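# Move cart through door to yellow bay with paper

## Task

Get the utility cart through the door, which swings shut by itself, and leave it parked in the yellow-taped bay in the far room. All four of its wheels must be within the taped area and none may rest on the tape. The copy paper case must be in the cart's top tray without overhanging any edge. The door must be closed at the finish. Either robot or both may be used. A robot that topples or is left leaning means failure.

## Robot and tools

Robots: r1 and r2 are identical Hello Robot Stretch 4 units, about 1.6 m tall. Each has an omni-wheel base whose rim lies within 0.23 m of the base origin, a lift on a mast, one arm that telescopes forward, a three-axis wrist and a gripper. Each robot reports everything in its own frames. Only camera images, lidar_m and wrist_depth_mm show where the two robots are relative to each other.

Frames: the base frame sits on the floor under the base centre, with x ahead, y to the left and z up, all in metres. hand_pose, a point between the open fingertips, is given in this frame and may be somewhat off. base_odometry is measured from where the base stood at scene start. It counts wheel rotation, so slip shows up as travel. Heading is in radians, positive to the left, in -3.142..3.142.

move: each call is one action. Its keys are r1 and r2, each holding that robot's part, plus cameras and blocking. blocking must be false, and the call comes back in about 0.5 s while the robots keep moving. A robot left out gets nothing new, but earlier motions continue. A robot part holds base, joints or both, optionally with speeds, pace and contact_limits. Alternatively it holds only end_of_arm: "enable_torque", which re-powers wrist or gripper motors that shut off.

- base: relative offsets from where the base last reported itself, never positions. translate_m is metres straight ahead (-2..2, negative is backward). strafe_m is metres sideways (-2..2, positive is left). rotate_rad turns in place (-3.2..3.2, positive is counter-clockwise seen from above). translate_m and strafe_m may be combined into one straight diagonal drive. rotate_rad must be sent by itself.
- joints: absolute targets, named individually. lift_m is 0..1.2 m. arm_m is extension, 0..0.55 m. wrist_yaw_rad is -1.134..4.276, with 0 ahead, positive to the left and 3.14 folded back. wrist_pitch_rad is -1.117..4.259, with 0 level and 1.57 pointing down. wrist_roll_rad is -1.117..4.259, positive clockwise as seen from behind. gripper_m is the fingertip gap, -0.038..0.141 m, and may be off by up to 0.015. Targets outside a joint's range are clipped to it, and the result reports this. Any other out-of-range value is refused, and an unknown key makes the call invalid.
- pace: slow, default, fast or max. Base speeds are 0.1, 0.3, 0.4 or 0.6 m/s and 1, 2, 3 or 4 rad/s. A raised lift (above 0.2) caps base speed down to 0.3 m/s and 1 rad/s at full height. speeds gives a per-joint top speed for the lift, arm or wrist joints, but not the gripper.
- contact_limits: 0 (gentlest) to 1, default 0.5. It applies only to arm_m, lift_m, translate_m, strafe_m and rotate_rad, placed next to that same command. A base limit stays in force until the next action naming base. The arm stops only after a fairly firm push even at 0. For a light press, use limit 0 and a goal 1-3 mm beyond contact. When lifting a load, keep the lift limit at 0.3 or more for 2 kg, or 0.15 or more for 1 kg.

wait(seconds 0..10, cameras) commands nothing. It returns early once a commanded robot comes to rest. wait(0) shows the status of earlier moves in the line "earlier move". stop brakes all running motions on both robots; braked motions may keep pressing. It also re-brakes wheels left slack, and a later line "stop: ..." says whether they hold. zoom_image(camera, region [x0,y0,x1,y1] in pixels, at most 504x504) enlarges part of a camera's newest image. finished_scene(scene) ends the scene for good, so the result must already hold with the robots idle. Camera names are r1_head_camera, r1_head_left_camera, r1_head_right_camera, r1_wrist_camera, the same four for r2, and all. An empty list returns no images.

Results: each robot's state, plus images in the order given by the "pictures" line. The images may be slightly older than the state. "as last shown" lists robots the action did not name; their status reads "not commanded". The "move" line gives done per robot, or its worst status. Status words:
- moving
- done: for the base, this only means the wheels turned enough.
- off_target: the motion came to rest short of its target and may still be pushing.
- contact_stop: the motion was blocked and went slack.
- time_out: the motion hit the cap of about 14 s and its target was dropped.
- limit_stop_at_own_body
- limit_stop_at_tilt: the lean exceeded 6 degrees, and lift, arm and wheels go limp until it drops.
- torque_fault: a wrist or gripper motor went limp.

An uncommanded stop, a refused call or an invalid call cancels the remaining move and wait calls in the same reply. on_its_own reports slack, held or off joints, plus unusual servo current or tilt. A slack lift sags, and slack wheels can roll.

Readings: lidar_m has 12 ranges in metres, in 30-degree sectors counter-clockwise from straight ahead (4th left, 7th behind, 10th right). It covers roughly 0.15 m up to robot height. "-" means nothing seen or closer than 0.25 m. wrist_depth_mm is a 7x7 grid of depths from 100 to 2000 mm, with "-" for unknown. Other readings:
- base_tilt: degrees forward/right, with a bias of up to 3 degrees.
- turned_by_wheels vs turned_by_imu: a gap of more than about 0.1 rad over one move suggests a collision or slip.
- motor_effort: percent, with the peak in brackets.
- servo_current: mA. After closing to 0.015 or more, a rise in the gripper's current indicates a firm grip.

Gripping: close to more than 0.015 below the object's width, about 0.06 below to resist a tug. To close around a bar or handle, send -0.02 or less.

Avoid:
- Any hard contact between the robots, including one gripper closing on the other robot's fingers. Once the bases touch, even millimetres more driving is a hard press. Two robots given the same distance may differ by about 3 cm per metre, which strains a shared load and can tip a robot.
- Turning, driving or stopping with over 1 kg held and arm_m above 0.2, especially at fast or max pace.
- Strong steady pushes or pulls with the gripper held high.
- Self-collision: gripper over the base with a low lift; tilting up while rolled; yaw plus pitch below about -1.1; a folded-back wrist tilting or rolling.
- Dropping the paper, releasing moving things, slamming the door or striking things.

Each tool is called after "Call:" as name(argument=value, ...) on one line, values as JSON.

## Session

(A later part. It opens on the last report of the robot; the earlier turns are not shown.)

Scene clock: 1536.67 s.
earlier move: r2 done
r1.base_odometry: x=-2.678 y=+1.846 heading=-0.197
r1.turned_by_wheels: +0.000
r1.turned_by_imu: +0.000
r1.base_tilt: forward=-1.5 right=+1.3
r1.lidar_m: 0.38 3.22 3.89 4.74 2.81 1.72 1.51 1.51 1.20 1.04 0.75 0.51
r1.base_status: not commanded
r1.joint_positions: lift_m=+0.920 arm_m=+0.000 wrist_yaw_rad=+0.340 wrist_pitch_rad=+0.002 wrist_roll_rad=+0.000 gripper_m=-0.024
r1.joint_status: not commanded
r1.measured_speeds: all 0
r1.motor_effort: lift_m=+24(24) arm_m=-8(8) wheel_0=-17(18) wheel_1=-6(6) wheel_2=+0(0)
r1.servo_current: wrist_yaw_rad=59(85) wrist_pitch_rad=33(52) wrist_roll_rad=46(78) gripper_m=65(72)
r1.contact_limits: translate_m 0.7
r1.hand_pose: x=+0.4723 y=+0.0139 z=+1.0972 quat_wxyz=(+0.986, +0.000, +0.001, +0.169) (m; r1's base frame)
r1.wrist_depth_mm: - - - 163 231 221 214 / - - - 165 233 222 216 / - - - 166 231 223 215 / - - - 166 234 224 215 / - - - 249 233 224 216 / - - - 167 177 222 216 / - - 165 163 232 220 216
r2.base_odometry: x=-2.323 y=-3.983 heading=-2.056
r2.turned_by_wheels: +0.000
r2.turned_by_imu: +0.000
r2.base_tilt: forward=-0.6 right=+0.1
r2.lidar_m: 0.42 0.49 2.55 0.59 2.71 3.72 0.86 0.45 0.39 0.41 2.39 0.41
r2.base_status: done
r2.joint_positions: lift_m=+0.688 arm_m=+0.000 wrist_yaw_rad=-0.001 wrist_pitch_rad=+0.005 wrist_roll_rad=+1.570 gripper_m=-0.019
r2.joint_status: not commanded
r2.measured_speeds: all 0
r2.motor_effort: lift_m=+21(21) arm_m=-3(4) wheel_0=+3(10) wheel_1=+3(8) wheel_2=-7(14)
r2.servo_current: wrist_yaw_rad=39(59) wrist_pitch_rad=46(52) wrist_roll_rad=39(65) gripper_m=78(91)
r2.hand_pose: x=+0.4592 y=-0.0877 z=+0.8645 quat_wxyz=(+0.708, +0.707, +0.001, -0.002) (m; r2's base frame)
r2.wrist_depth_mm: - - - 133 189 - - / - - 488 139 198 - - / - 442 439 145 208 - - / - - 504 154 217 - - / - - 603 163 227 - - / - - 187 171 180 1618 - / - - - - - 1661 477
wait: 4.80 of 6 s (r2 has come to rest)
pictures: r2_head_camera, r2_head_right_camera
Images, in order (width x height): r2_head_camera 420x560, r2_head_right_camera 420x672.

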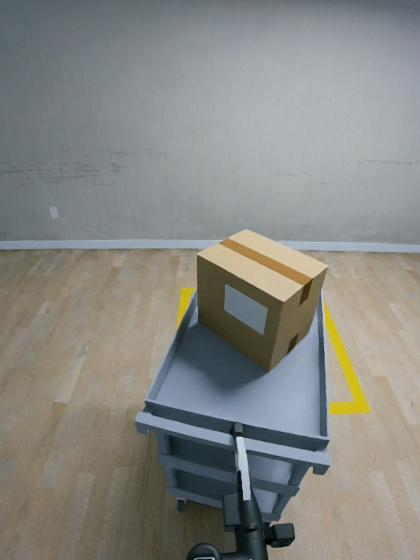

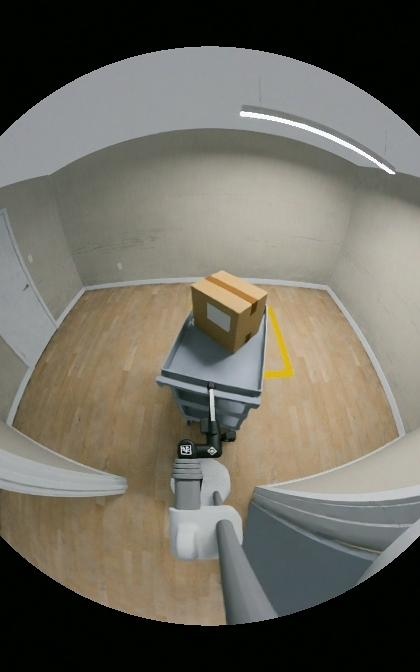

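Call:
move(blocking=false, r2={"base":{"translate_m":0.4,"strafe_m":-0.13},"pace":"slow"}, cameras=[])

Call:
wait(seconds=6, cameras=["r2_head_camera","r2_head_right_camera"])

Scene clock: 1547.27 s.
move: r2 moving
r1: as last shown
r1.lidar_m: 0.39 3.21 3.85 4.73 2.79 1.70 1.50 1.53 1.19 1.05 0.75 0.48
r1.servo_current: wrist_yaw_rad=46(98) wrist_pitch_rad=52(52) wrist_roll_rad=46(52) gripper_m=59(65)
r1.contact_limits: translate_m 0.7
r1.wrist_depth_mm: - - - 164 230 221 214 / - - - 164 231 222 216 / - - - 165 231 224 214 / - - - 165 232 224 215 / - - - 251 234 224 216 / - - - 167 178 223 216 / - - 166 163 232 220 217
r2.base_odometry: x=-2.333 y=-3.992 heading=-2.056
r2.turned_by_wheels: +0.000
r2.turned_by_imu: +0.001
r2.base_tilt: forward=-0.7 right=+0.1
r2.lidar_m: 0.41 0.47 2.55 0.61 0.64 3.74 0.84 0.42 0.40 0.40 2.42 0.40
r2.base_status: translate_m moving; strafe_m moving
r2.joint_positions: lift_m=+0.688 arm_m=+0.000 wrist_yaw_rad=-0.001 wrist_pitch_rad=+0.005 wrist_roll_rad=+1.570 gripper_m=-0.019
r2.joint_status: not commanded
r2.measured_speeds: translate_m=+0.049 strafe_m=-0.016 rotate_rad=+0.001 lift_m=+0.000 arm_m=+0.000 wrist_yaw_rad=+0.000 wrist_pitch_rad=+0.000 wrist_roll_rad=+0.000
r2.motor_effort: lift_m=+21(21) arm_m=-4(4) wheel_0=+8(10) wheel_1=+5(7) wheel_2=-12(12)
r2.servo_current: wrist_yaw_rad=33(59) wrist_pitch_rad=46(46) wrist_roll_rad=46(52) gripper_m=78(91)
r2.hand_pose: x=+0.4592 y=-0.0877 z=+0.8645 quat_wxyz=(+0.708, +0.707, +0.001, -0.002) (m; r2's base frame)
r2.wrist_depth_mm: - - - 132 188 - - / - - 492 139 196 - - / - 439 439 145 208 - - / - - 500 153 216 - - / - - 597 163 227 - - / - - 186 170 180 1708 - / - - - - - 1661 477
pictures: none
No camera images: "cameras" was empty.

Scene clock: 1552.20 s.
earlier move: r2 done
r1.base_odometry: x=-2.678 y=+1.846 heading=-0.197
r1.turned_by_wheels: +0.000
r1.turned_by_imu: +0.000
r1.base_tilt: forward=-1.6 right=+1.3
r1.lidar_m: 0.39 3.22 3.87 4.73 2.77 1.70 1.50 1.52 1.18 1.04 0.74 0.51
r1.base_status: not commanded
r1.joint_positions: lift_m=+0.920 arm_m=+0.000 wrist_yaw_rad=+0.340 wrist_pitch_rad=+0.002 wrist_roll_rad=+0.000 gripper_m=-0.024
r1.joint_status: not commanded
r1.measured_speeds: all 0
r1.motor_effort: lift_m=+24(24) arm_m=-8(9) wheel_0=-17(18) wheel_1=-6(6) wheel_2=+0(0)
r1.servo_current: wrist_yaw_rad=65(98) wrist_pitch_rad=33(52) wrist_roll_rad=52(72) gripper_m=59(65)
r1.contact_limits: translate_m 0.7
r1.hand_pose: x=+0.4723 y=+0.0139 z=+1.0972 quat_wxyz=(+0.986, +0.000, +0.001, +0.169) (m; r1's base frame)
r1.wrist_depth_mm: - - - 163 232 222 213 / - - - 165 232 223 215 / - - - 165 230 223 215 / - - - 166 233 224 215 / - - - 249 234 224 215 / - - - 167 177 223 216 / - - 166 163 231 220 217
r2.base_odometry: x=-2.625 y=-4.276 heading=-2.055
r2.turned_by_wheels: +0.000
r2.turned_by_imu: +0.003
r2.base_tilt: forward=-0.7 right=+0.1
r2.lidar_m: 0.42 0.47 2.65 1.55 0.86 3.89 0.76 0.53 0.71 2.14 2.27 0.39
r2.base_status: done
r2.joint_positions: lift_m=+0.688 arm_m=+0.000 wrist_yaw_rad=+0.000 wrist_pitch_rad=+0.005 wrist_roll_rad=+1.570 gripper_m=-0.019
r2.joint_status: not commanded
r2.measured_speeds: all 0
r2.motor_effort: lift_m=+21(21) arm_m=-3(4) wheel_0=+7(13) wheel_1=+5(7) wheel_2=-5(12)
r2.servo_current: wrist_yaw_rad=39(65) wrist_pitch_rad=46(52) wrist_roll_rad=39(65) gripper_m=78(91)
r2.hand_pose: x=+0.4593 y=-0.0873 z=+0.8645 quat_wxyz=(+0.708, +0.707, +0.002, -0.002) (m; r2's base frame)
r2.wrist_depth_mm: - - - 138 195 732 - / - - 530 144 202 - - / - 449 445 150 211 - - / - - 488 158 219 809 - / - - 574 165 227 - - / - - 186 170 180 - - / - - - - - 1661 496
wait: 4.93 of 6 s (r2 has come to rest)
pictures: r2_head_camera, r2_head_right_camera
Images, in order (width x height): r2_head_camera 420x560, r2_head_right_camera 420x672.

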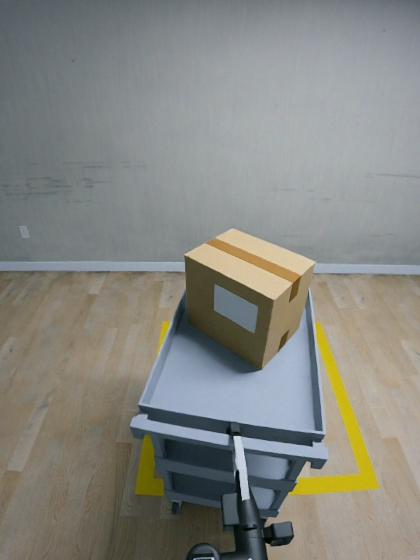

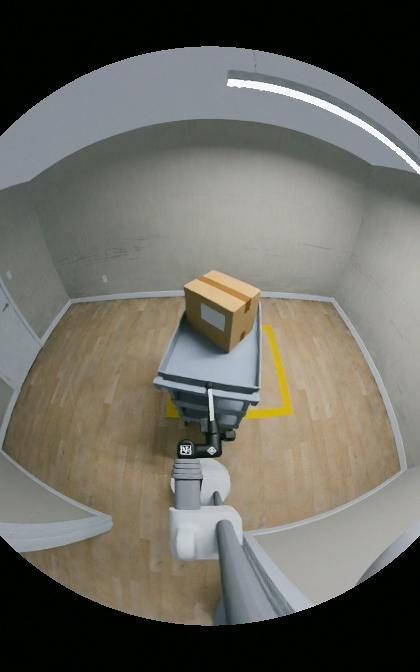

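Call:
move(blocking=false, r2={"base":{"translate_m":0.38,"strafe_m":-0.15},"pace":"slow"}, cameras=[])

Call:
wait(seconds=6, cameras=["r2_head_camera","r2_head_right_camera","r2_head_left_camera"])

Scene clock: 1566.17 s.
move: r2 moving
r1: as last shown
r1.lidar_m: 0.39 3.22 3.84 4.71 2.80 1.73 1.51 1.51 1.19 1.05 0.71 0.50
r1.motor_effort: lift_m=+24(24) arm_m=-8(8) wheel_0=-17(18) wheel_1=-6(6) wheel_2=+0(0)
r1.servo_current: wrist_yaw_rad=72(78) wrist_pitch_rad=39(46) wrist_roll_rad=46(59) gripper_m=59(65)
r1.contact_limits: translate_m 0.7
r1.wrist_depth_mm: - - - 164 230 222 213 / - - - 165 232 222 215 / - - - 165 230 223 215 / - - - 166 233 224 214 / - - - 250 234 224 216 / - - - 167 177 223 217 / - - 166 163 232 220 217
r2.base_odometry: x=-2.635 y=-4.285 heading=-2.055
r2.turned_by_wheels: +0.001
r2.turned_by_imu: +0.001
r2.base_tilt: forward=-0.7 right=+0.0
r2.lidar_m: 0.41 0.47 2.63 1.57 0.86 3.94 0.81 0.55 0.72 2.16 2.30 0.40
r2.base_status: translate_m moving; strafe_m moving
r2.joint_positions: lift_m=+0.688 arm_m=+0.000 wrist_yaw_rad=+0.000 wrist_pitch_rad=+0.005 wrist_roll_rad=+1.570 gripper_m=-0.019
r2.joint_status: not commanded
r2.measured_speeds: translate_m=+0.049 strafe_m=-0.019 rotate_rad=+0.001 lift_m=+0.000 arm_m=+0.000 wrist_yaw_rad=+0.000 wrist_pitch_rad=+0.000 wrist_roll_rad=+0.000
r2.motor_effort: lift_m=+21(21) arm_m=-3(4) wheel_0=+12(13) wheel_1=+7(7) wheel_2=-9(11)
r2.servo_current: wrist_yaw_rad=46(52) wrist_pitch_rad=39(52) wrist_roll_rad=52(52) gripper_m=91(91)
r2.hand_pose: x=+0.4593 y=-0.0873 z=+0.8645 quat_wxyz=(+0.708, +0.707, +0.002, -0.002) (m; r2's base frame)
r2.wrist_depth_mm: - - - 139 195 741 - / - - 525 144 202 - - / - 449 445 149 210 - - / - - 484 158 219 820 - / - - 574 165 227 - - / - - 186 170 178 - - / - - - - - 1708 500
pictures: none
No camera images: "cameras" was empty.

Scene clock: 1570.97 s.
earlier move: r2 done
r1.base_odometry: x=-2.678 y=+1.846 heading=-0.197
r1.turned_by_wheels: +0.000
r1.turned_by_imu: +0.000
r1.base_tilt: forward=-1.5 right=+1.3
r1.lidar_m: 0.39 3.22 3.86 4.72 2.80 1.70 1.50 1.50 1.17 1.02 0.73 0.49
r1.base_status: not commanded
r1.joint_positions: lift_m=+0.920 arm_m=+0.000 wrist_yaw_rad=+0.340 wrist_pitch_rad=+0.002 wrist_roll_rad=+0.000 gripper_m=-0.024
r1.joint_status: not commanded
r1.measured_speeds: all 0
r1.motor_effort: lift_m=+24(24) arm_m=-8(8) wheel_0=-17(18) wheel_1=-6(6) wheel_2=+0(0)
r1.servo_current: wrist_yaw_rad=52(91) wrist_pitch_rad=46(52) wrist_roll_rad=46(65) gripper_m=59(72)
r1.contact_limits: translate_m 0.7
r1.hand_pose: x=+0.4723 y=+0.0139 z=+1.0972 quat_wxyz=(+0.986, +0.000, +0.001, +0.169) (m; r1's base frame)
r1.wrist_depth_mm: - - - 164 231 222 214 / - - - 164 232 222 215 / - - - 165 231 224 215 / - - - 165 232 224 215 / - - - 251 233 224 216 / - - - 167 177 223 216 / - - 166 163 232 220 216
r2.base_odometry: x=-2.934 y=-4.543 heading=-2.055
r2.turned_by_wheels: +0.000
r2.turned_by_imu: +0.002
r2.base_tilt: forward=-0.6 right=+0.0
r2.lidar_m: 0.39 0.44 2.76 2.68 1.19 1.29 0.85 0.91 1.28 2.02 2.15 0.42
r2.base_status: done
r2.joint_positions: lift_m=+0.688 arm_m=+0.000 wrist_yaw_rad=+0.001 wrist_pitch_rad=+0.005 wrist_roll_rad=+1.570 gripper_m=-0.019
r2.joint_status: not commanded
r2.measured_speeds: all 0
r2.motor_effort: lift_m=+21(21) arm_m=-3(4) wheel_0=+5(14) wheel_1=+4(8) wheel_2=-5(11)
r2.servo_current: wrist_yaw_rad=46(59) wrist_pitch_rad=52(52) wrist_roll_rad=46(59) gripper_m=85(91)
r2.hand_pose: x=+0.4593 y=-0.0872 z=+0.8645 quat_wxyz=(+0.708, +0.707, +0.002, -0.002) (m; r2's base frame)
r2.wrist_depth_mm: - - - 154 211 1537 1160 / - - 603 158 217 778 - / - 492 488 160 220 820 - / - 459 466 165 224 831 - / - 512 530 168 230 - - / - - 186 172 180 - - / - 124 - - - 1661 -
wait: 4.80 of 6 s (r2 has come to rest)
pictures: r2_head_camera, r2_head_left_camera, r2_head_right_camera
Images, in order (width x height): r2_head_camera 420x560, r2_head_left_camera 420x672, r2_head_right_camera 420x672.

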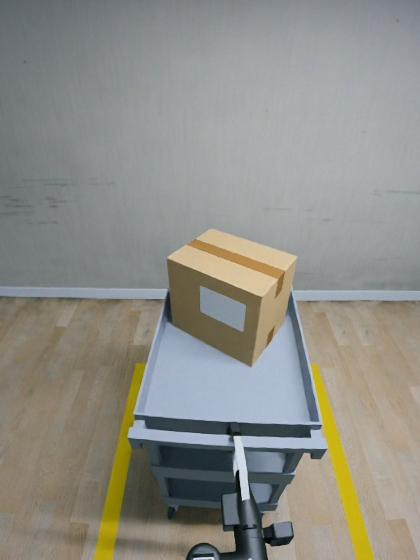

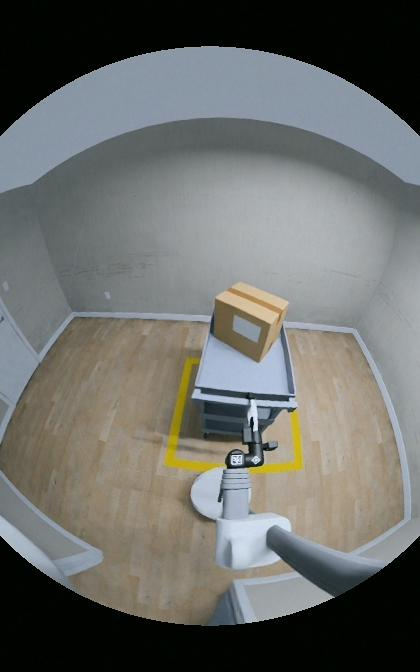

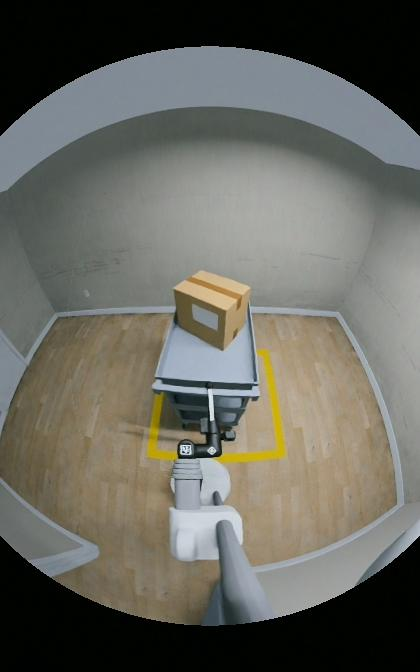

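Call:
zoom_image(camera="r2_head_left_camera", region=[150, 310, 320, 490])

Call:
zoom_image(camera="r2_head_right_camera", region=[130, 310, 300, 480])

Call:
zoom_image(camera="r2_head_camera", region=[90, 340, 370, 560])

Scaled by 2.800 from the camera's 420x672 image, which has a finer 600x960 frame.

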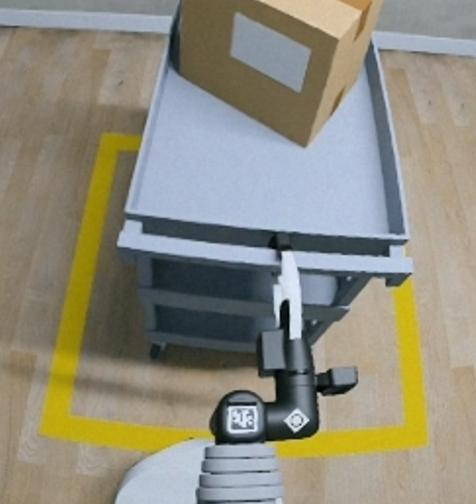

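Scaled by 2.965 from the camera's 420x672 image, which has a finer 600x960 frame.

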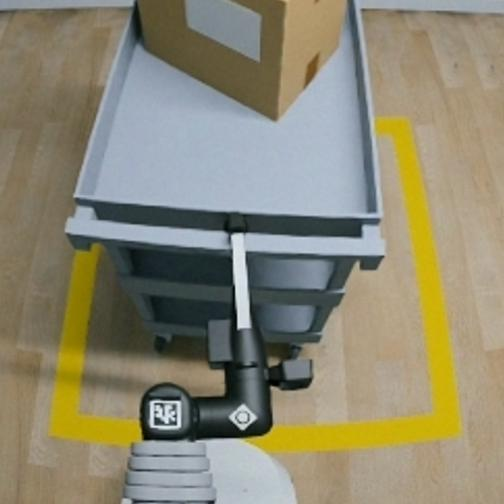

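Scaled by 1.800 from the camera's 420x560 image, which has a finer 1200x1600 frame.

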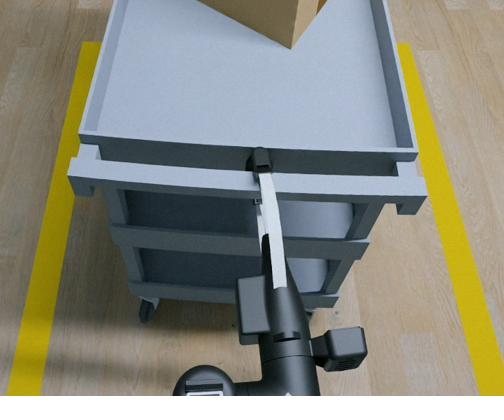

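Call:
move(blocking=false, r2={"joints":{"gripper_m":0.09}}, cameras=[])

Call:
wait(seconds=2, cameras=["r2_wrist_camera"])

Call:
move(blocking=false, r2={"base":{"translate_m":-0.15},"pace":"slow"}, cameras=[])

Call:
wait(seconds=3, cameras=["r2_head_camera","r2_head_right_camera","r1_head_camera","r1_head_right_camera","r1_wrist_camera"])

Scene clock: 1598.03 s.
move: r2 moving
r1: as last shown
r1.base_tilt: forward=-1.6 right=+1.3
r1.lidar_m: 0.39 3.18 3.87 4.72 2.80 1.71 1.51 1.51 1.18 1.01 0.73 0.50
r1.motor_effort: lift_m=+24(24) arm_m=-9(9) wheel_0=-17(18) wheel_1=-6(6) wheel_2=+0(0)
r1.servo_current: wrist_yaw_rad=65(78) wrist_pitch_rad=46(52) wrist_roll_rad=46(65) gripper_m=59(65)
r1.contact_limits: translate_m 0.7
r1.wrist_depth_mm: - - - 164 231 222 214 / - - - 164 233 222 216 / - - - 165 231 223 214 / - - - 166 234 224 216 / - - - 250 233 224 216 / - - - 167 177 223 216 / - - 166 163 231 220 216
r2.base_odometry: x=-2.934 y=-4.543 heading=-2.055
r2.turned_by_wheels: +0.000
r2.turned_by_imu: +0.000
r2.base_tilt: forward=-0.7 right=+0.1
r2.lidar_m: 0.39 0.42 2.76 2.69 1.21 1.28 0.84 0.92 1.31 2.03 2.16 0.42
r2.base_status: not commanded
r2.joint_positions: lift_m=+0.688 arm_m=+0.000 wrist_yaw_rad=+0.001 wrist_pitch_rad=+0.005 wrist_roll_rad=+1.570 gripper_m=+0.005
r2.joint_status: gripper_m moving
r2.measured_speeds: all 0
r2.motor_effort: lift_m=+21(21) arm_m=-3(4) wheel_0=+6(6) wheel_1=+4(4) wheel_2=-5(5)
r2.servo_current: wrist_yaw_rad=46(59) wrist_pitch_rad=46(52) wrist_roll_rad=46(52) gripper_m=91(104)
r2.hand_pose: x=+0.4593 y=-0.0872 z=+0.8645 quat_wxyz=(+0.708, +0.707, +0.002, -0.002) (m; r2's base frame)
r2.wrist_depth_mm: - - - 158 215 1618 1138 / - - 609 161 220 768 - / - 500 496 166 224 820 - / - 466 466 227 229 820 - / - 525 535 173 235 - - / - - 187 175 183 - - / - - - - - - 521
pictures: none
No camera images: "cameras" was empty.

Scene clock: 1599.37 s.
earlier move: r2 done
r1.base_odometry: x=-2.678 y=+1.846 heading=-0.197
r1.turned_by_wheels: +0.000
r1.turned_by_imu: +0.000
r1.base_tilt: forward=-1.5 right=+1.3
r1.lidar_m: 0.38 3.20 3.85 4.74 2.81 1.70 1.52 1.53 1.20 1.04 0.73 0.50
r1.base_status: not commanded
r1.joint_positions: lift_m=+0.920 arm_m=+0.000 wrist_yaw_rad=+0.340 wrist_pitch_rad=+0.002 wrist_roll_rad=+0.000 gripper_m=-0.024
r1.joint_status: not commanded
r1.measured_speeds: all 0
r1.motor_effort: lift_m=+24(24) arm_m=-8(9) wheel_0=-17(18) wheel_1=-6(6) wheel_2=+0(0)
r1.servo_current: wrist_yaw_rad=65(78) wrist_pitch_rad=46(52) wrist_roll_rad=52(65) gripper_m=52(72)
r1.contact_limits: translate_m 0.7
r1.hand_pose: x=+0.4723 y=+0.0139 z=+1.0972 quat_wxyz=(+0.986, +0.000, +0.001, +0.169) (m; r1's base frame)
r1.wrist_depth_mm: - - - 164 231 221 213 / - - - 165 231 222 215 / - - - 165 231 223 214 / - - - 166 233 224 216 / - - - 250 234 224 216 / - - - 167 177 223 216 / - - 165 163 231 219 216
r2.base_odometry: x=-2.934 y=-4.543 heading=-2.055
r2.turned_by_wheels: +0.000
r2.turned_by_imu: +0.000
r2.base_tilt: forward=-0.7 right=+0.1
r2.lidar_m: 0.41 0.46 2.78 2.70 1.21 1.28 0.84 0.86 1.27 2.03 2.16 0.41
r2.base_status: not commanded
r2.joint_positions: lift_m=+0.688 arm_m=+0.000 wrist_yaw_rad=+0.001 wrist_pitch_rad=+0.005 wrist_roll_rad=+1.570 gripper_m=+0.090
r2.joint_status: all done
r2.measured_speeds: all 0
r2.motor_effort: lift_m=+19(21) arm_m=-3(4) wheel_0=+3(6) wheel_1=+3(4) wheel_2=-5(5)
r2.servo_current: wrist_yaw_rad=46(59) wrist_pitch_rad=46(52) wrist_roll_rad=46(65) gripper_m=46(130)
r2.hand_pose: x=+0.4594 y=-0.0872 z=+0.8648 quat_wxyz=(+0.708, +0.707, +0.002, -0.001) (m; r2's base frame)
r2.wrist_depth_mm: - - - 169 226 1618 1182 / - - - 172 230 798 - / - 500 521 177 234 - - / - 473 480 179 239 - - / - - 525 183 244 - - / - - 192 185 191 - - / - - - - - 1708 525
wait: 1.33 of 2 s (r2 has come to rest)
pictures: r2_wrist_camera
Images, in order (width x height): r2_wrist_camera 616x392.

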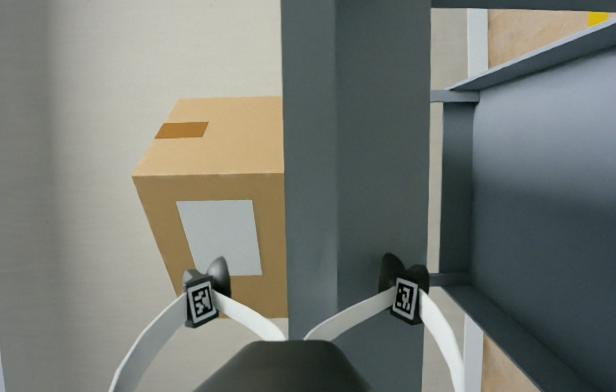

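Scene clock: 1599.87 s.
move: r2 moving
r1: as last shown
r1.base_tilt: forward=-1.6 right=+1.3
r1.lidar_m: 0.40 3.20 3.86 4.73 2.83 1.72 1.52 1.53 1.20 1.03 0.74 0.49
r1.motor_effort: lift_m=+24(24) arm_m=-8(8) wheel_0=-17(18) wheel_1=-6(6) wheel_2=+0(0)
r1.servo_current: wrist_yaw_rad=59(85) wrist_pitch_rad=46(52) wrist_roll_rad=52(65) gripper_m=65(65)
r1.contact_limits: translate_m 0.7
r1.wrist_depth_mm: - - - 164 232 221 214 / - - - 165 231 222 216 / - - - 165 231 223 216 / - - - 166 232 224 215 / - - - 250 233 224 216 / - - - 167 177 223 216 / - - 166 163 230 220 216
r2.base_odometry: x=-2.929 y=-4.532 heading=-2.055
r2.turned_by_wheels: +0.000
r2.turned_by_imu: +0.000
r2.base_tilt: forward=-0.7 right=+0.1
r2.lidar_m: 0.41 0.48 2.78 2.70 1.19 1.28 0.83 0.88 1.24 2.02 2.13 0.44
r2.base_status: translate_m moving
r2.joint_positions: lift_m=+0.688 arm_m=+0.000 wrist_yaw_rad=+0.001 wrist_pitch_rad=+0.005 wrist_roll_rad=+1.570 gripper_m=+0.090
r2.joint_status: not commanded
r2.measured_speeds: translate_m=-0.049 strafe_m=+0.000 rotate_rad=+0.003 lift_m=+0.000 arm_m=+0.000 wrist_yaw_rad=+0.000 wrist_pitch_rad=+0.000 wrist_roll_rad=+0.000
r2.motor_effort: lift_m=+19(19) arm_m=-3(4) wheel_0=-6(10) wheel_1=-7(8) wheel_2=+7(10)
r2.servo_current: wrist_yaw_rad=46(46) wrist_pitch_rad=46(46) wrist_roll_rad=52(52) gripper_m=52(59)
r2.hand_pose: x=+0.4594 y=-0.0872 z=+0.8648 quat_wxyz=(+0.708, +0.707, +0.002, -0.001) (m; r2's base frame)
r2.wrist_depth_mm: - - - 179 236 1576 1118 / - - - 181 240 809 - / - - 539 187 246 842 - / - 488 484 191 250 842 - / - - 539 194 254 - - / - - 191 197 192 - - / - - - - - 1808 530
pictures: none
No camera images: "cameras" was empty.

Scene clock: 1602.17 s.
earlier move: r2 done
r1.base_odometry: x=-2.678 y=+1.846 heading=-0.197
r1.turned_by_wheels: +0.000
r1.turned_by_imu: +0.000
r1.base_tilt: forward=-1.6 right=+1.3
r1.lidar_m: 0.39 3.21 3.86 4.72 2.78 1.74 1.52 1.52 1.20 1.03 0.72 0.51
r1.base_status: not commanded
r1.joint_positions: lift_m=+0.920 arm_m=+0.000 wrist_yaw_rad=+0.340 wrist_pitch_rad=+0.002 wrist_roll_rad=+0.000 gripper_m=-0.024
r1.joint_status: not commanded
r1.measured_speeds: all 0
r1.motor_effort: lift_m=+24(24) arm_m=-8(9) wheel_0=-17(18) wheel_1=-6(6) wheel_2=+0(0)
r1.servo_current: wrist_yaw_rad=52(85) wrist_pitch_rad=39(52) wrist_roll_rad=52(65) gripper_m=59(65)
r1.contact_limits: translate_m 0.7
r1.hand_pose: x=+0.4723 y=+0.0139 z=+1.0972 quat_wxyz=(+0.986, +0.000, +0.001, +0.169) (m; r1's base frame)
r1.wrist_depth_mm: - - - 164 232 222 213 / - - - 165 232 222 216 / - - - 165 230 224 215 / - - - 166 233 224 215 / - - - 250 233 224 216 / - - - 167 177 223 216 / - - 166 164 232 220 217
r2.base_odometry: x=-2.864 y=-4.410 heading=-2.055
r2.turned_by_wheels: +0.000
r2.turned_by_imu: +0.000
r2.base_tilt: forward=-0.7 right=+0.0
r2.lidar_m: 0.55 0.59 2.79 2.29 1.13 4.11 0.69 0.75 1.08 2.01 2.15 0.57
r2.base_status: done
r2.joint_positions: lift_m=+0.688 arm_m=+0.000 wrist_yaw_rad=+0.001 wrist_pitch_rad=+0.005 wrist_roll_rad=+1.570 gripper_m=+0.090
r2.joint_status: not commanded
r2.measured_speeds: all 0
r2.motor_effort: lift_m=+19(19) arm_m=-3(4) wheel_0=-3(10) wheel_1=-4(8) wheel_2=+5(11)
r2.servo_current: wrist_yaw_rad=52(59) wrist_pitch_rad=46(52) wrist_roll_rad=46(59) gripper_m=39(59)
r2.hand_pose: x=+0.4594 y=-0.0872 z=+0.8648 quat_wxyz=(+0.708, +0.707, +0.002, -0.001) (m; r2's base frame)
r2.wrist_depth_mm: - - - 310 377 1537 1118 / - - - 317 377 399 394 / - - 691 377 382 - - / - - 627 384 389 - - / - - 699 397 397 - - / - - 190 343 189 - - / - - - - - 1708 -
wait: 2.30 of 3 s (r2 has come to rest)
pictures: r1_head_camera, r1_head_right_camera, r1_wrist_camera, r2_head_camera, r2_head_right_camera
Images, in order (width x height): r1_head_camera 420x560, r1_head_right_camera 420x672, r1_wrist_camera 616x392, r2_head_camera 420x560, r2_head_right_camera 420x672.

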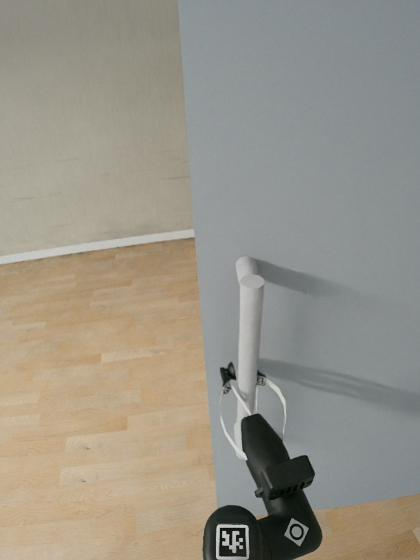

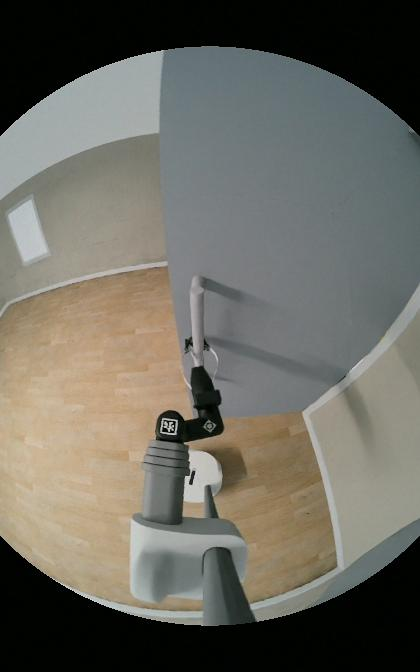

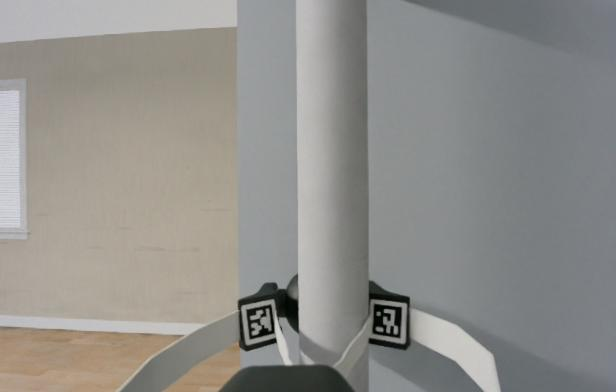

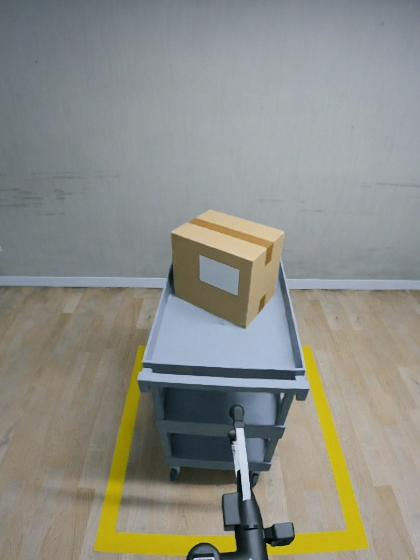

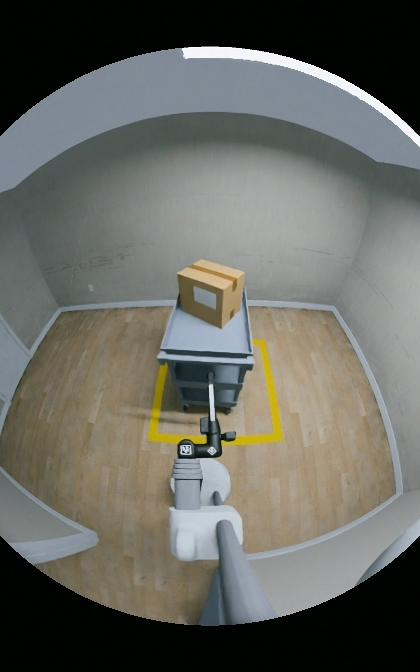

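Call:
move(blocking=false, r1={"joints":{"gripper_m":0.12}}, cameras=[])

Call:
wait(seconds=4, cameras=["r1_head_left_camera"])

Call:
wait(seconds=4, cameras=["r1_head_left_camera","r1_head_camera","r1_head_right_camera","r2_head_camera"])

Scene clock: 1614.50 s.
move: r1 moving
r1.base_odometry: x=-2.678 y=+1.846 heading=-0.197
r1.turned_by_wheels: +0.000
r1.turned_by_imu: +0.000
r1.base_tilt: forward=-1.6 right=+1.3
r1.lidar_m: 0.42 3.20 3.85 4.72 2.81 1.73 1.51 1.52 1.17 1.04 0.77 0.51
r1.base_status: not commanded
r1.joint_positions: lift_m=+0.920 arm_m=+0.000 wrist_yaw_rad=+0.340 wrist_pitch_rad=+0.002 wrist_roll_rad=+0.000 gripper_m=+0.001
r1.joint_status: gripper_m moving
r1.measured_speeds: translate_m=+0.000 strafe_m=+0.000 rotate_rad=+0.001 lift_m=+0.000 arm_m=+0.000 wrist_yaw_rad=+0.000 wrist_pitch_rad=+0.000 wrist_roll_rad=+0.000
r1.motor_effort: lift_m=+24(24) arm_m=-8(8) wheel_0=-17(18) wheel_1=-6(6) wheel_2=+0(0)
r1.servo_current: wrist_yaw_rad=78(78) wrist_pitch_rad=39(39) wrist_roll_rad=33(59) gripper_m=59(65)
r1.contact_limits: translate_m 0.7
r1.hand_pose: x=+0.4723 y=+0.0139 z=+1.0972 quat_wxyz=(+0.986, +0.000, +0.001, +0.169) (m; r1's base frame)
r1.wrist_depth_mm: - - - 170 236 225 217 / - - - 171 236 226 218 / - - - 171 236 226 219 / - - - 172 236 227 219 / - - - 173 236 228 219 / - - 213 173 178 227 219 / - - 187 167 236 223 220
r2: as last shown
r2.base_tilt: forward=-0.6 right=+0.0
r2.lidar_m: 0.57 0.62 2.77 2.30 1.11 4.13 0.70 0.74 1.07 2.03 2.13 0.57
r2.motor_effort: lift_m=+19(19) arm_m=-3(4) wheel_0=-4(4) wheel_1=-5(5) wheel_2=+5(5)
r2.servo_current: wrist_yaw_rad=46(52) wrist_pitch_rad=46(46) wrist_roll_rad=59(59) gripper_m=52(52)
r2.wrist_depth_mm: - - - 309 375 1576 1118 / - - - 319 375 399 392 / - - 699 379 379 - - / - - 621 387 387 - - / - - 691 397 397 - - / - - 191 343 189 - - / - - - - - 1756 -
pictures: none
No camera images: "cameras" was empty.

Scene clock: 1616.20 s.
earlier move: r1 done
r1.base_odometry: x=-2.678 y=+1.847 heading=-0.195
r1.turned_by_wheels: +0.002
r1.turned_by_imu: +0.002
r1.base_tilt: forward=-1.6 right=+1.3
r1.lidar_m: 0.62 3.22 3.88 4.71 2.78 1.70 1.51 1.51 1.18 1.03 0.85 0.68
r1.base_status: not commanded
r1.joint_positions: lift_m=+0.920 arm_m=+0.000 wrist_yaw_rad=+0.347 wrist_pitch_rad=+0.002 wrist_roll_rad=+0.000 gripper_m=+0.120
r1.joint_status: all done
r1.measured_speeds: all 0
r1.motor_effort: lift_m=+24(24) arm_m=-5(8) wheel_0=-3(18) wheel_1=+0(6) wheel_2=+1(2)
r1.servo_current: wrist_yaw_rad=46(78) wrist_pitch_rad=46(52) wrist_roll_rad=52(65) gripper_m=46(72)
r1.contact_limits: translate_m 0.7
r1.hand_pose: x=+0.4719 y=+0.0159 z=+1.0972 quat_wxyz=(+0.985, +0.000, +0.001, +0.173) (m; r1's base frame)
r1.wrist_depth_mm: - - - - 433 392 366 / - - - - 421 392 362 / - - - - 421 397 366 / - - - - 424 397 364 / - - - - 424 397 366 / - - - - 355 379 370 / - - - 144 364 397 370
r2.base_odometry: x=-2.864 y=-4.410 heading=-2.055
r2.turned_by_wheels: +0.000
r2.turned_by_imu: +0.000
r2.base_tilt: forward=-0.7 right=+0.1
r2.lidar_m: 0.56 0.67 2.78 2.32 1.12 4.12 0.72 0.75 1.03 2.02 2.14 0.58
r2.base_status: not commanded
r2.joint_positions: lift_m=+0.688 arm_m=+0.000 wrist_yaw_rad=+0.001 wrist_pitch_rad=+0.005 wrist_roll_rad=+1.570 gripper_m=+0.090
r2.joint_status: not commanded
r2.measured_speeds: all 0
r2.motor_effort: lift_m=+19(19) arm_m=-3(4) wheel_0=-3(4) wheel_1=-5(5) wheel_2=+5(5)
r2.servo_current: wrist_yaw_rad=46(59) wrist_pitch_rad=46(52) wrist_roll_rad=52(59) gripper_m=52(59)
r2.hand_pose: x=+0.4594 y=-0.0872 z=+0.8648 quat_wxyz=(+0.708, +0.707, +0.002, -0.001) (m; r2's base frame)
r2.wrist_depth_mm: - - - 310 375 1576 1098 / - - - 317 375 402 397 / - - 707 379 379 - - / - - 621 387 392 - - / - - 691 399 397 - - / - - 190 342 189 - - / - - - - - 1756 -
wait: 1.70 of 4 s (r1 has come to rest)
pictures: r1_head_left_camera
Images, in order (width x height): r1_head_left_camera 420x672.

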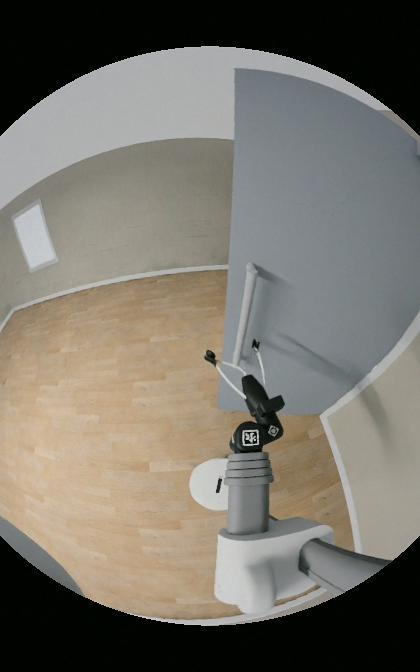

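Scene clock: 1620.20 s.
r1.base_odometry: x=-2.678 y=+1.847 heading=-0.195
r1.turned_by_wheels: +0.000
r1.turned_by_imu: +0.000
r1.base_tilt: forward=-1.6 right=+1.3
r1.lidar_m: 2.37 3.20 3.86 4.73 2.82 1.69 1.52 1.51 1.18 1.03 1.05 1.20
r1.base_status: not commanded
r1.joint_positions: lift_m=+0.920 arm_m=+0.000 wrist_yaw_rad=+0.347 wrist_pitch_rad=+0.002 wrist_roll_rad=+0.000 gripper_m=+0.120
r1.joint_status: all done
r1.measured_speeds: all 0
r1.motor_effort: lift_m=+24(24) arm_m=-4(8) wheel_0=-2(18) wheel_1=+1(6) wheel_2=+1(2)
r1.servo_current: wrist_yaw_rad=59(78) wrist_pitch_rad=39(52) wrist_roll_rad=52(65) gripper_m=39(72)
r1.contact_limits: translate_m 0.7
r1.hand_pose: x=+0.4719 y=+0.0159 z=+1.0972 quat_wxyz=(+0.985, +0.000, +0.001, +0.173) (m; r1's base frame)
r1.wrist_depth_mm: - - - - - - - / - - - - - - - / - - - - - - - / - - - - - - - / - - - - - - - / - - - - 211 - - / - - - 143 - - -
r2.base_odometry: x=-2.864 y=-4.410 heading=-2.055
r2.turned_by_wheels: +0.000
r2.turned_by_imu: +0.001
r2.base_tilt: forward=-0.7 right=+0.1
r2.lidar_m: 0.55 0.62 2.79 2.26 1.12 0.84 0.70 0.72 1.06 2.02 2.16 0.56
r2.base_status: not commanded
r2.joint_positions: lift_m=+0.688 arm_m=+0.000 wrist_yaw_rad=+0.001 wrist_pitch_rad=+0.005 wrist_roll_rad=+1.570 gripper_m=+0.090
r2.joint_status: not commanded
r2.measured_speeds: all 0
r2.motor_effort: lift_m=+19(19) arm_m=-4(4) wheel_0=-3(4) wheel_1=-5(5) wheel_2=+5(5)
r2.servo_current: wrist_yaw_rad=46(59) wrist_pitch_rad=46(52) wrist_roll_rad=46(59) gripper_m=46(59)
r2.hand_pose: x=+0.4594 y=-0.0872 z=+0.8648 quat_wxyz=(+0.708, +0.707, +0.002, -0.001) (m; r2's base frame)
r2.wrist_depth_mm: - - - 310 375 1576 1118 / - - - 319 375 399 394 / - - 699 377 382 - - / - - 627 387 387 - - / - - 691 397 397 - - / - - 190 343 189 - - / - - - - - 1756 -
wait: 4.00 s; at rest by 0.27 s
pictures: r1_head_camera, r1_head_left_camera, r1_head_right_camera, r2_head_camera
Images, in order (width x height): r1_head_camera 420x560, r1_head_left_camera 420x672, r1_head_right_camera 420x672, r2_head_camera 420x560.

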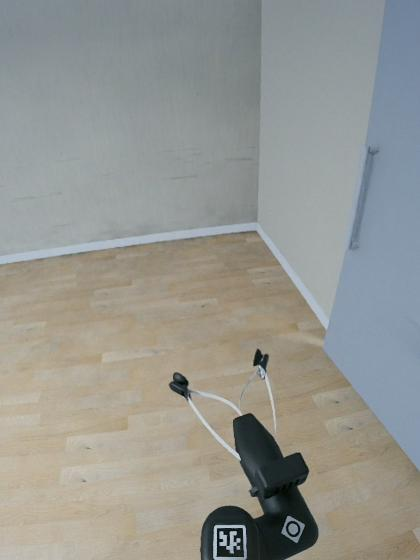

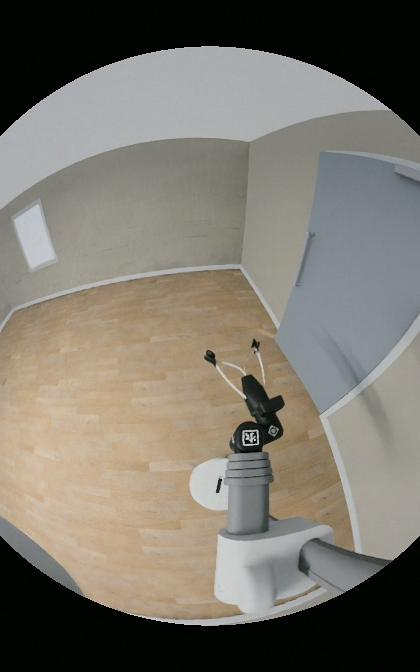

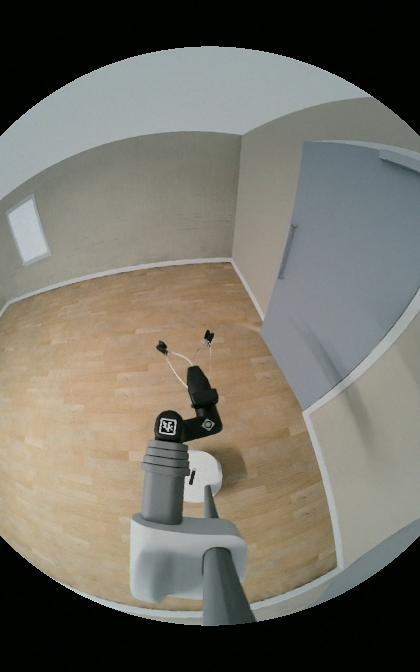

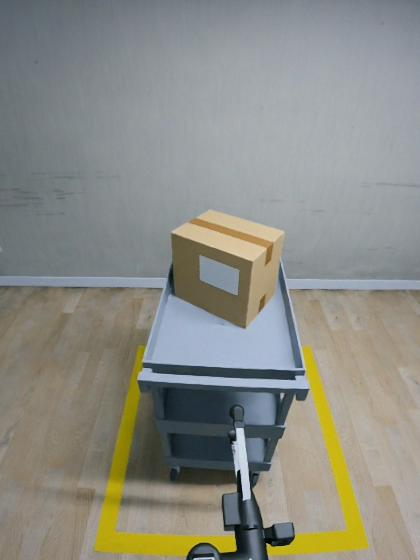

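Call:
move(blocking=false, r2={"base":{"strafe_m":0.7}}, cameras=[])

Call:
wait(seconds=5, cameras=["r2_head_camera","r1_head_left_camera","r1_head_camera","r2_head_left_camera"])

Scene clock: 1625.03 s.
move: r2 moving
r1: as last shown
r1.lidar_m: 2.37 3.19 3.87 4.73 2.79 1.69 1.51 1.52 1.18 1.03 1.05 1.26
r1.motor_effort: lift_m=+24(24) arm_m=-4(4) wheel_0=-2(3) wheel_1=+1(1) wheel_2=+1(1)
r1.servo_current: wrist_yaw_rad=46(65) wrist_pitch_rad=46(52) wrist_roll_rad=39(65) gripper_m=46(46)
r1.contact_limits: translate_m 0.7
r1.wrist_depth_mm: - - - - - - - / - - - - - - - / - - - - - - - / - - - - - - - / - - - - - - - / - - - - 212 - - / - - - 144 - - -
r2.base_odometry: x=-2.833 y=-4.427 heading=-2.055
r2.turned_by_wheels: +0.000
r2.turned_by_imu: +0.001
r2.base_tilt: forward=-0.7 right=+0.1
r2.lidar_m: 0.55 2.23 2.77 2.29 1.06 0.80 0.71 0.71 1.05 2.06 2.18 0.59
r2.base_status: strafe_m moving
r2.joint_positions: lift_m=+0.688 arm_m=+0.000 wrist_yaw_rad=+0.001 wrist_pitch_rad=+0.005 wrist_roll_rad=+1.570 gripper_m=+0.090
r2.joint_status: not commanded
r2.measured_speeds: translate_m=+0.000 strafe_m=+0.140 rotate_rad=+0.000 lift_m=+0.000 arm_m=+0.000 wrist_yaw_rad=+0.000 wrist_pitch_rad=+0.000 wrist_roll_rad=+0.000
r2.motor_effort: lift_m=+19(19) arm_m=-3(4) wheel_0=-9(12) wheel_1=+11(11) wheel_2=-1(4)
r2.servo_current: wrist_yaw_rad=52(52) wrist_pitch_rad=39(46) wrist_roll_rad=46(52) gripper_m=52(59)
r2.hand_pose: x=+0.4594 y=-0.0872 z=+0.8648 quat_wxyz=(+0.708, +0.707, +0.002, -0.001) (m; r2's base frame)
r2.wrist_depth_mm: - - - 314 375 375 377 / - - - 324 379 891 - / - - 647 384 384 - - / - - 661 389 392 - - / - - 723 399 397 - - / - - 190 343 189 - - / - - - - - 1661 445
pictures: none
No camera images: "cameras" was empty.

Scene clock: 1628.20 s.
earlier move: r2 done
r1.base_odometry: x=-2.678 y=+1.847 heading=-0.195
r1.turned_by_wheels: +0.000
r1.turned_by_imu: +0.000
r1.base_tilt: forward=-1.6 right=+1.3
r1.lidar_m: 2.39 3.23 3.84 4.74 2.79 1.73 1.50 1.51 1.19 1.04 1.05 1.26
r1.base_status: not commanded
r1.joint_positions: lift_m=+0.920 arm_m=+0.000 wrist_yaw_rad=+0.347 wrist_pitch_rad=+0.002 wrist_roll_rad=+0.000 gripper_m=+0.120
r1.joint_status: not commanded
r1.measured_speeds: all 0
r1.motor_effort: lift_m=+24(24) arm_m=-4(5) wheel_0=-3(3) wheel_1=+0(1) wheel_2=+1(1)
r1.servo_current: wrist_yaw_rad=46(65) wrist_pitch_rad=46(52) wrist_roll_rad=59(72) gripper_m=39(52)
r1.contact_limits: translate_m 0.7
r1.hand_pose: x=+0.4719 y=+0.0159 z=+1.0972 quat_wxyz=(+0.985, +0.000, +0.001, +0.173) (m; r1's base frame)
r1.wrist_depth_mm: - - - - - - - / - - - - - - - / - - - - - - - / - - - - - - - / - - - - - - - / - - - - 212 - - / - - - 144 - - -
r2.base_odometry: x=-2.245 y=-4.736 heading=-2.055
r2.turned_by_wheels: +0.000
r2.turned_by_imu: +0.001
r2.base_tilt: forward=-0.7 right=+0.0
r2.lidar_m: 2.12 2.28 2.05 2.02 0.89 0.69 0.73 0.74 1.08 2.71 0.82 0.79
r2.base_status: done
r2.joint_positions: lift_m=+0.688 arm_m=+0.000 wrist_yaw_rad=+0.001 wrist_pitch_rad=+0.005 wrist_roll_rad=+1.570 gripper_m=+0.090
r2.joint_status: not commanded
r2.measured_speeds: all 0
r2.motor_effort: lift_m=+19(19) arm_m=-3(4) wheel_0=-2(14) wheel_1=+3(12) wheel_2=+0(4)
r2.servo_current: wrist_yaw_rad=46(65) wrist_pitch_rad=46(52) wrist_roll_rad=46(59) gripper_m=52(59)
r2.hand_pose: x=+0.4594 y=-0.0872 z=+0.8648 quat_wxyz=(+0.708, +0.707, +0.002, -0.001) (m; r2's base frame)
r2.wrist_depth_mm: - - - - - 1661 1098 / - - - - - 1661 1255 / - - - - - 1708 1255 / - - - - - 1756 1205 / - - - - - 1756 1205 / - - 190 - 189 1618 1205 / - - - - - 1708 1205
wait: 3.17 of 5 s (r2 has come to rest)
pictures: r1_head_camera, r1_head_left_camera, r2_head_camera, r2_head_left_camera
Images, in order (width x height): r1_head_camera 420x560, r1_head_left_camera 420x672, r2_head_camera 420x560, r2_head_left_camera 420x672.

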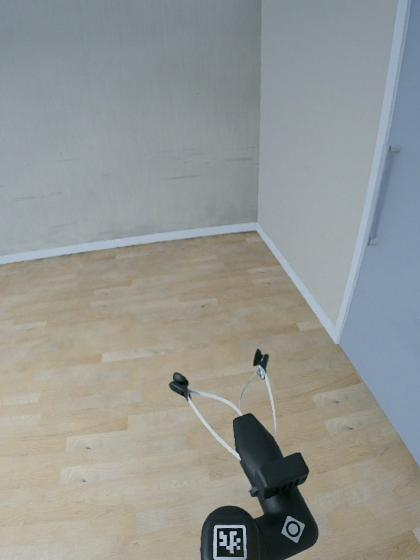

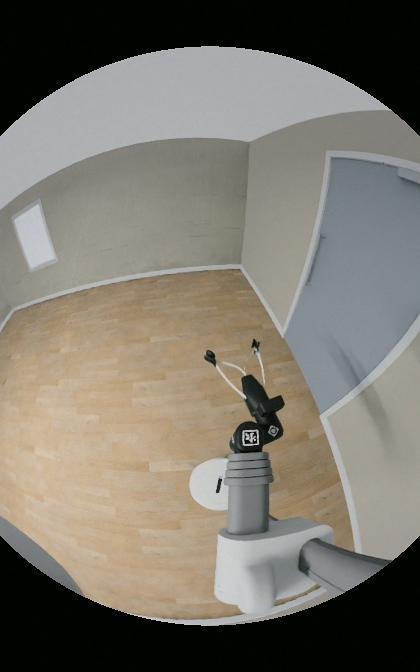

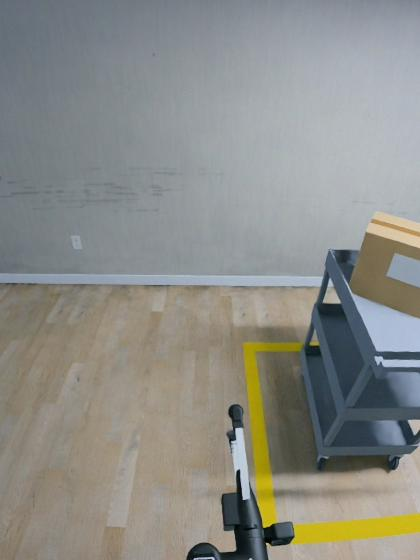

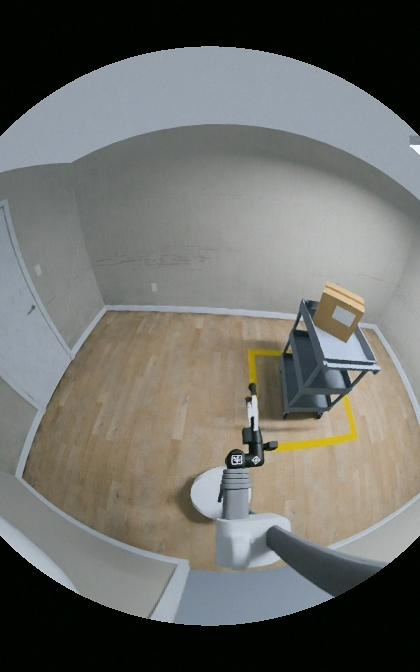

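Call:
zoom_image(camera="r2_head_camera", region=[220, 190, 420, 500])

Call:
zoom_image(camera="r1_head_left_camera", region=[240, 120, 420, 440])

Scaled by 1.626 from the camera's 420x560 image, which has a finer 1200x1600 frame.

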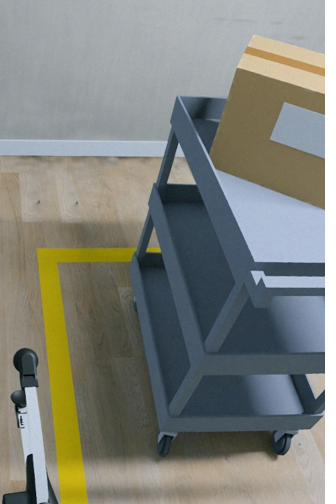

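Scaled by 1.575 from the camera's 420x672 image, which has a finer 600x960 frame.

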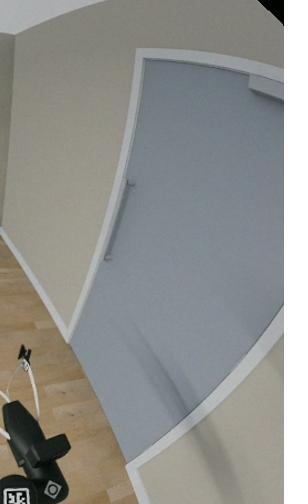

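Call:
finished_scene(scene=1)

The scene is finished: the task was done.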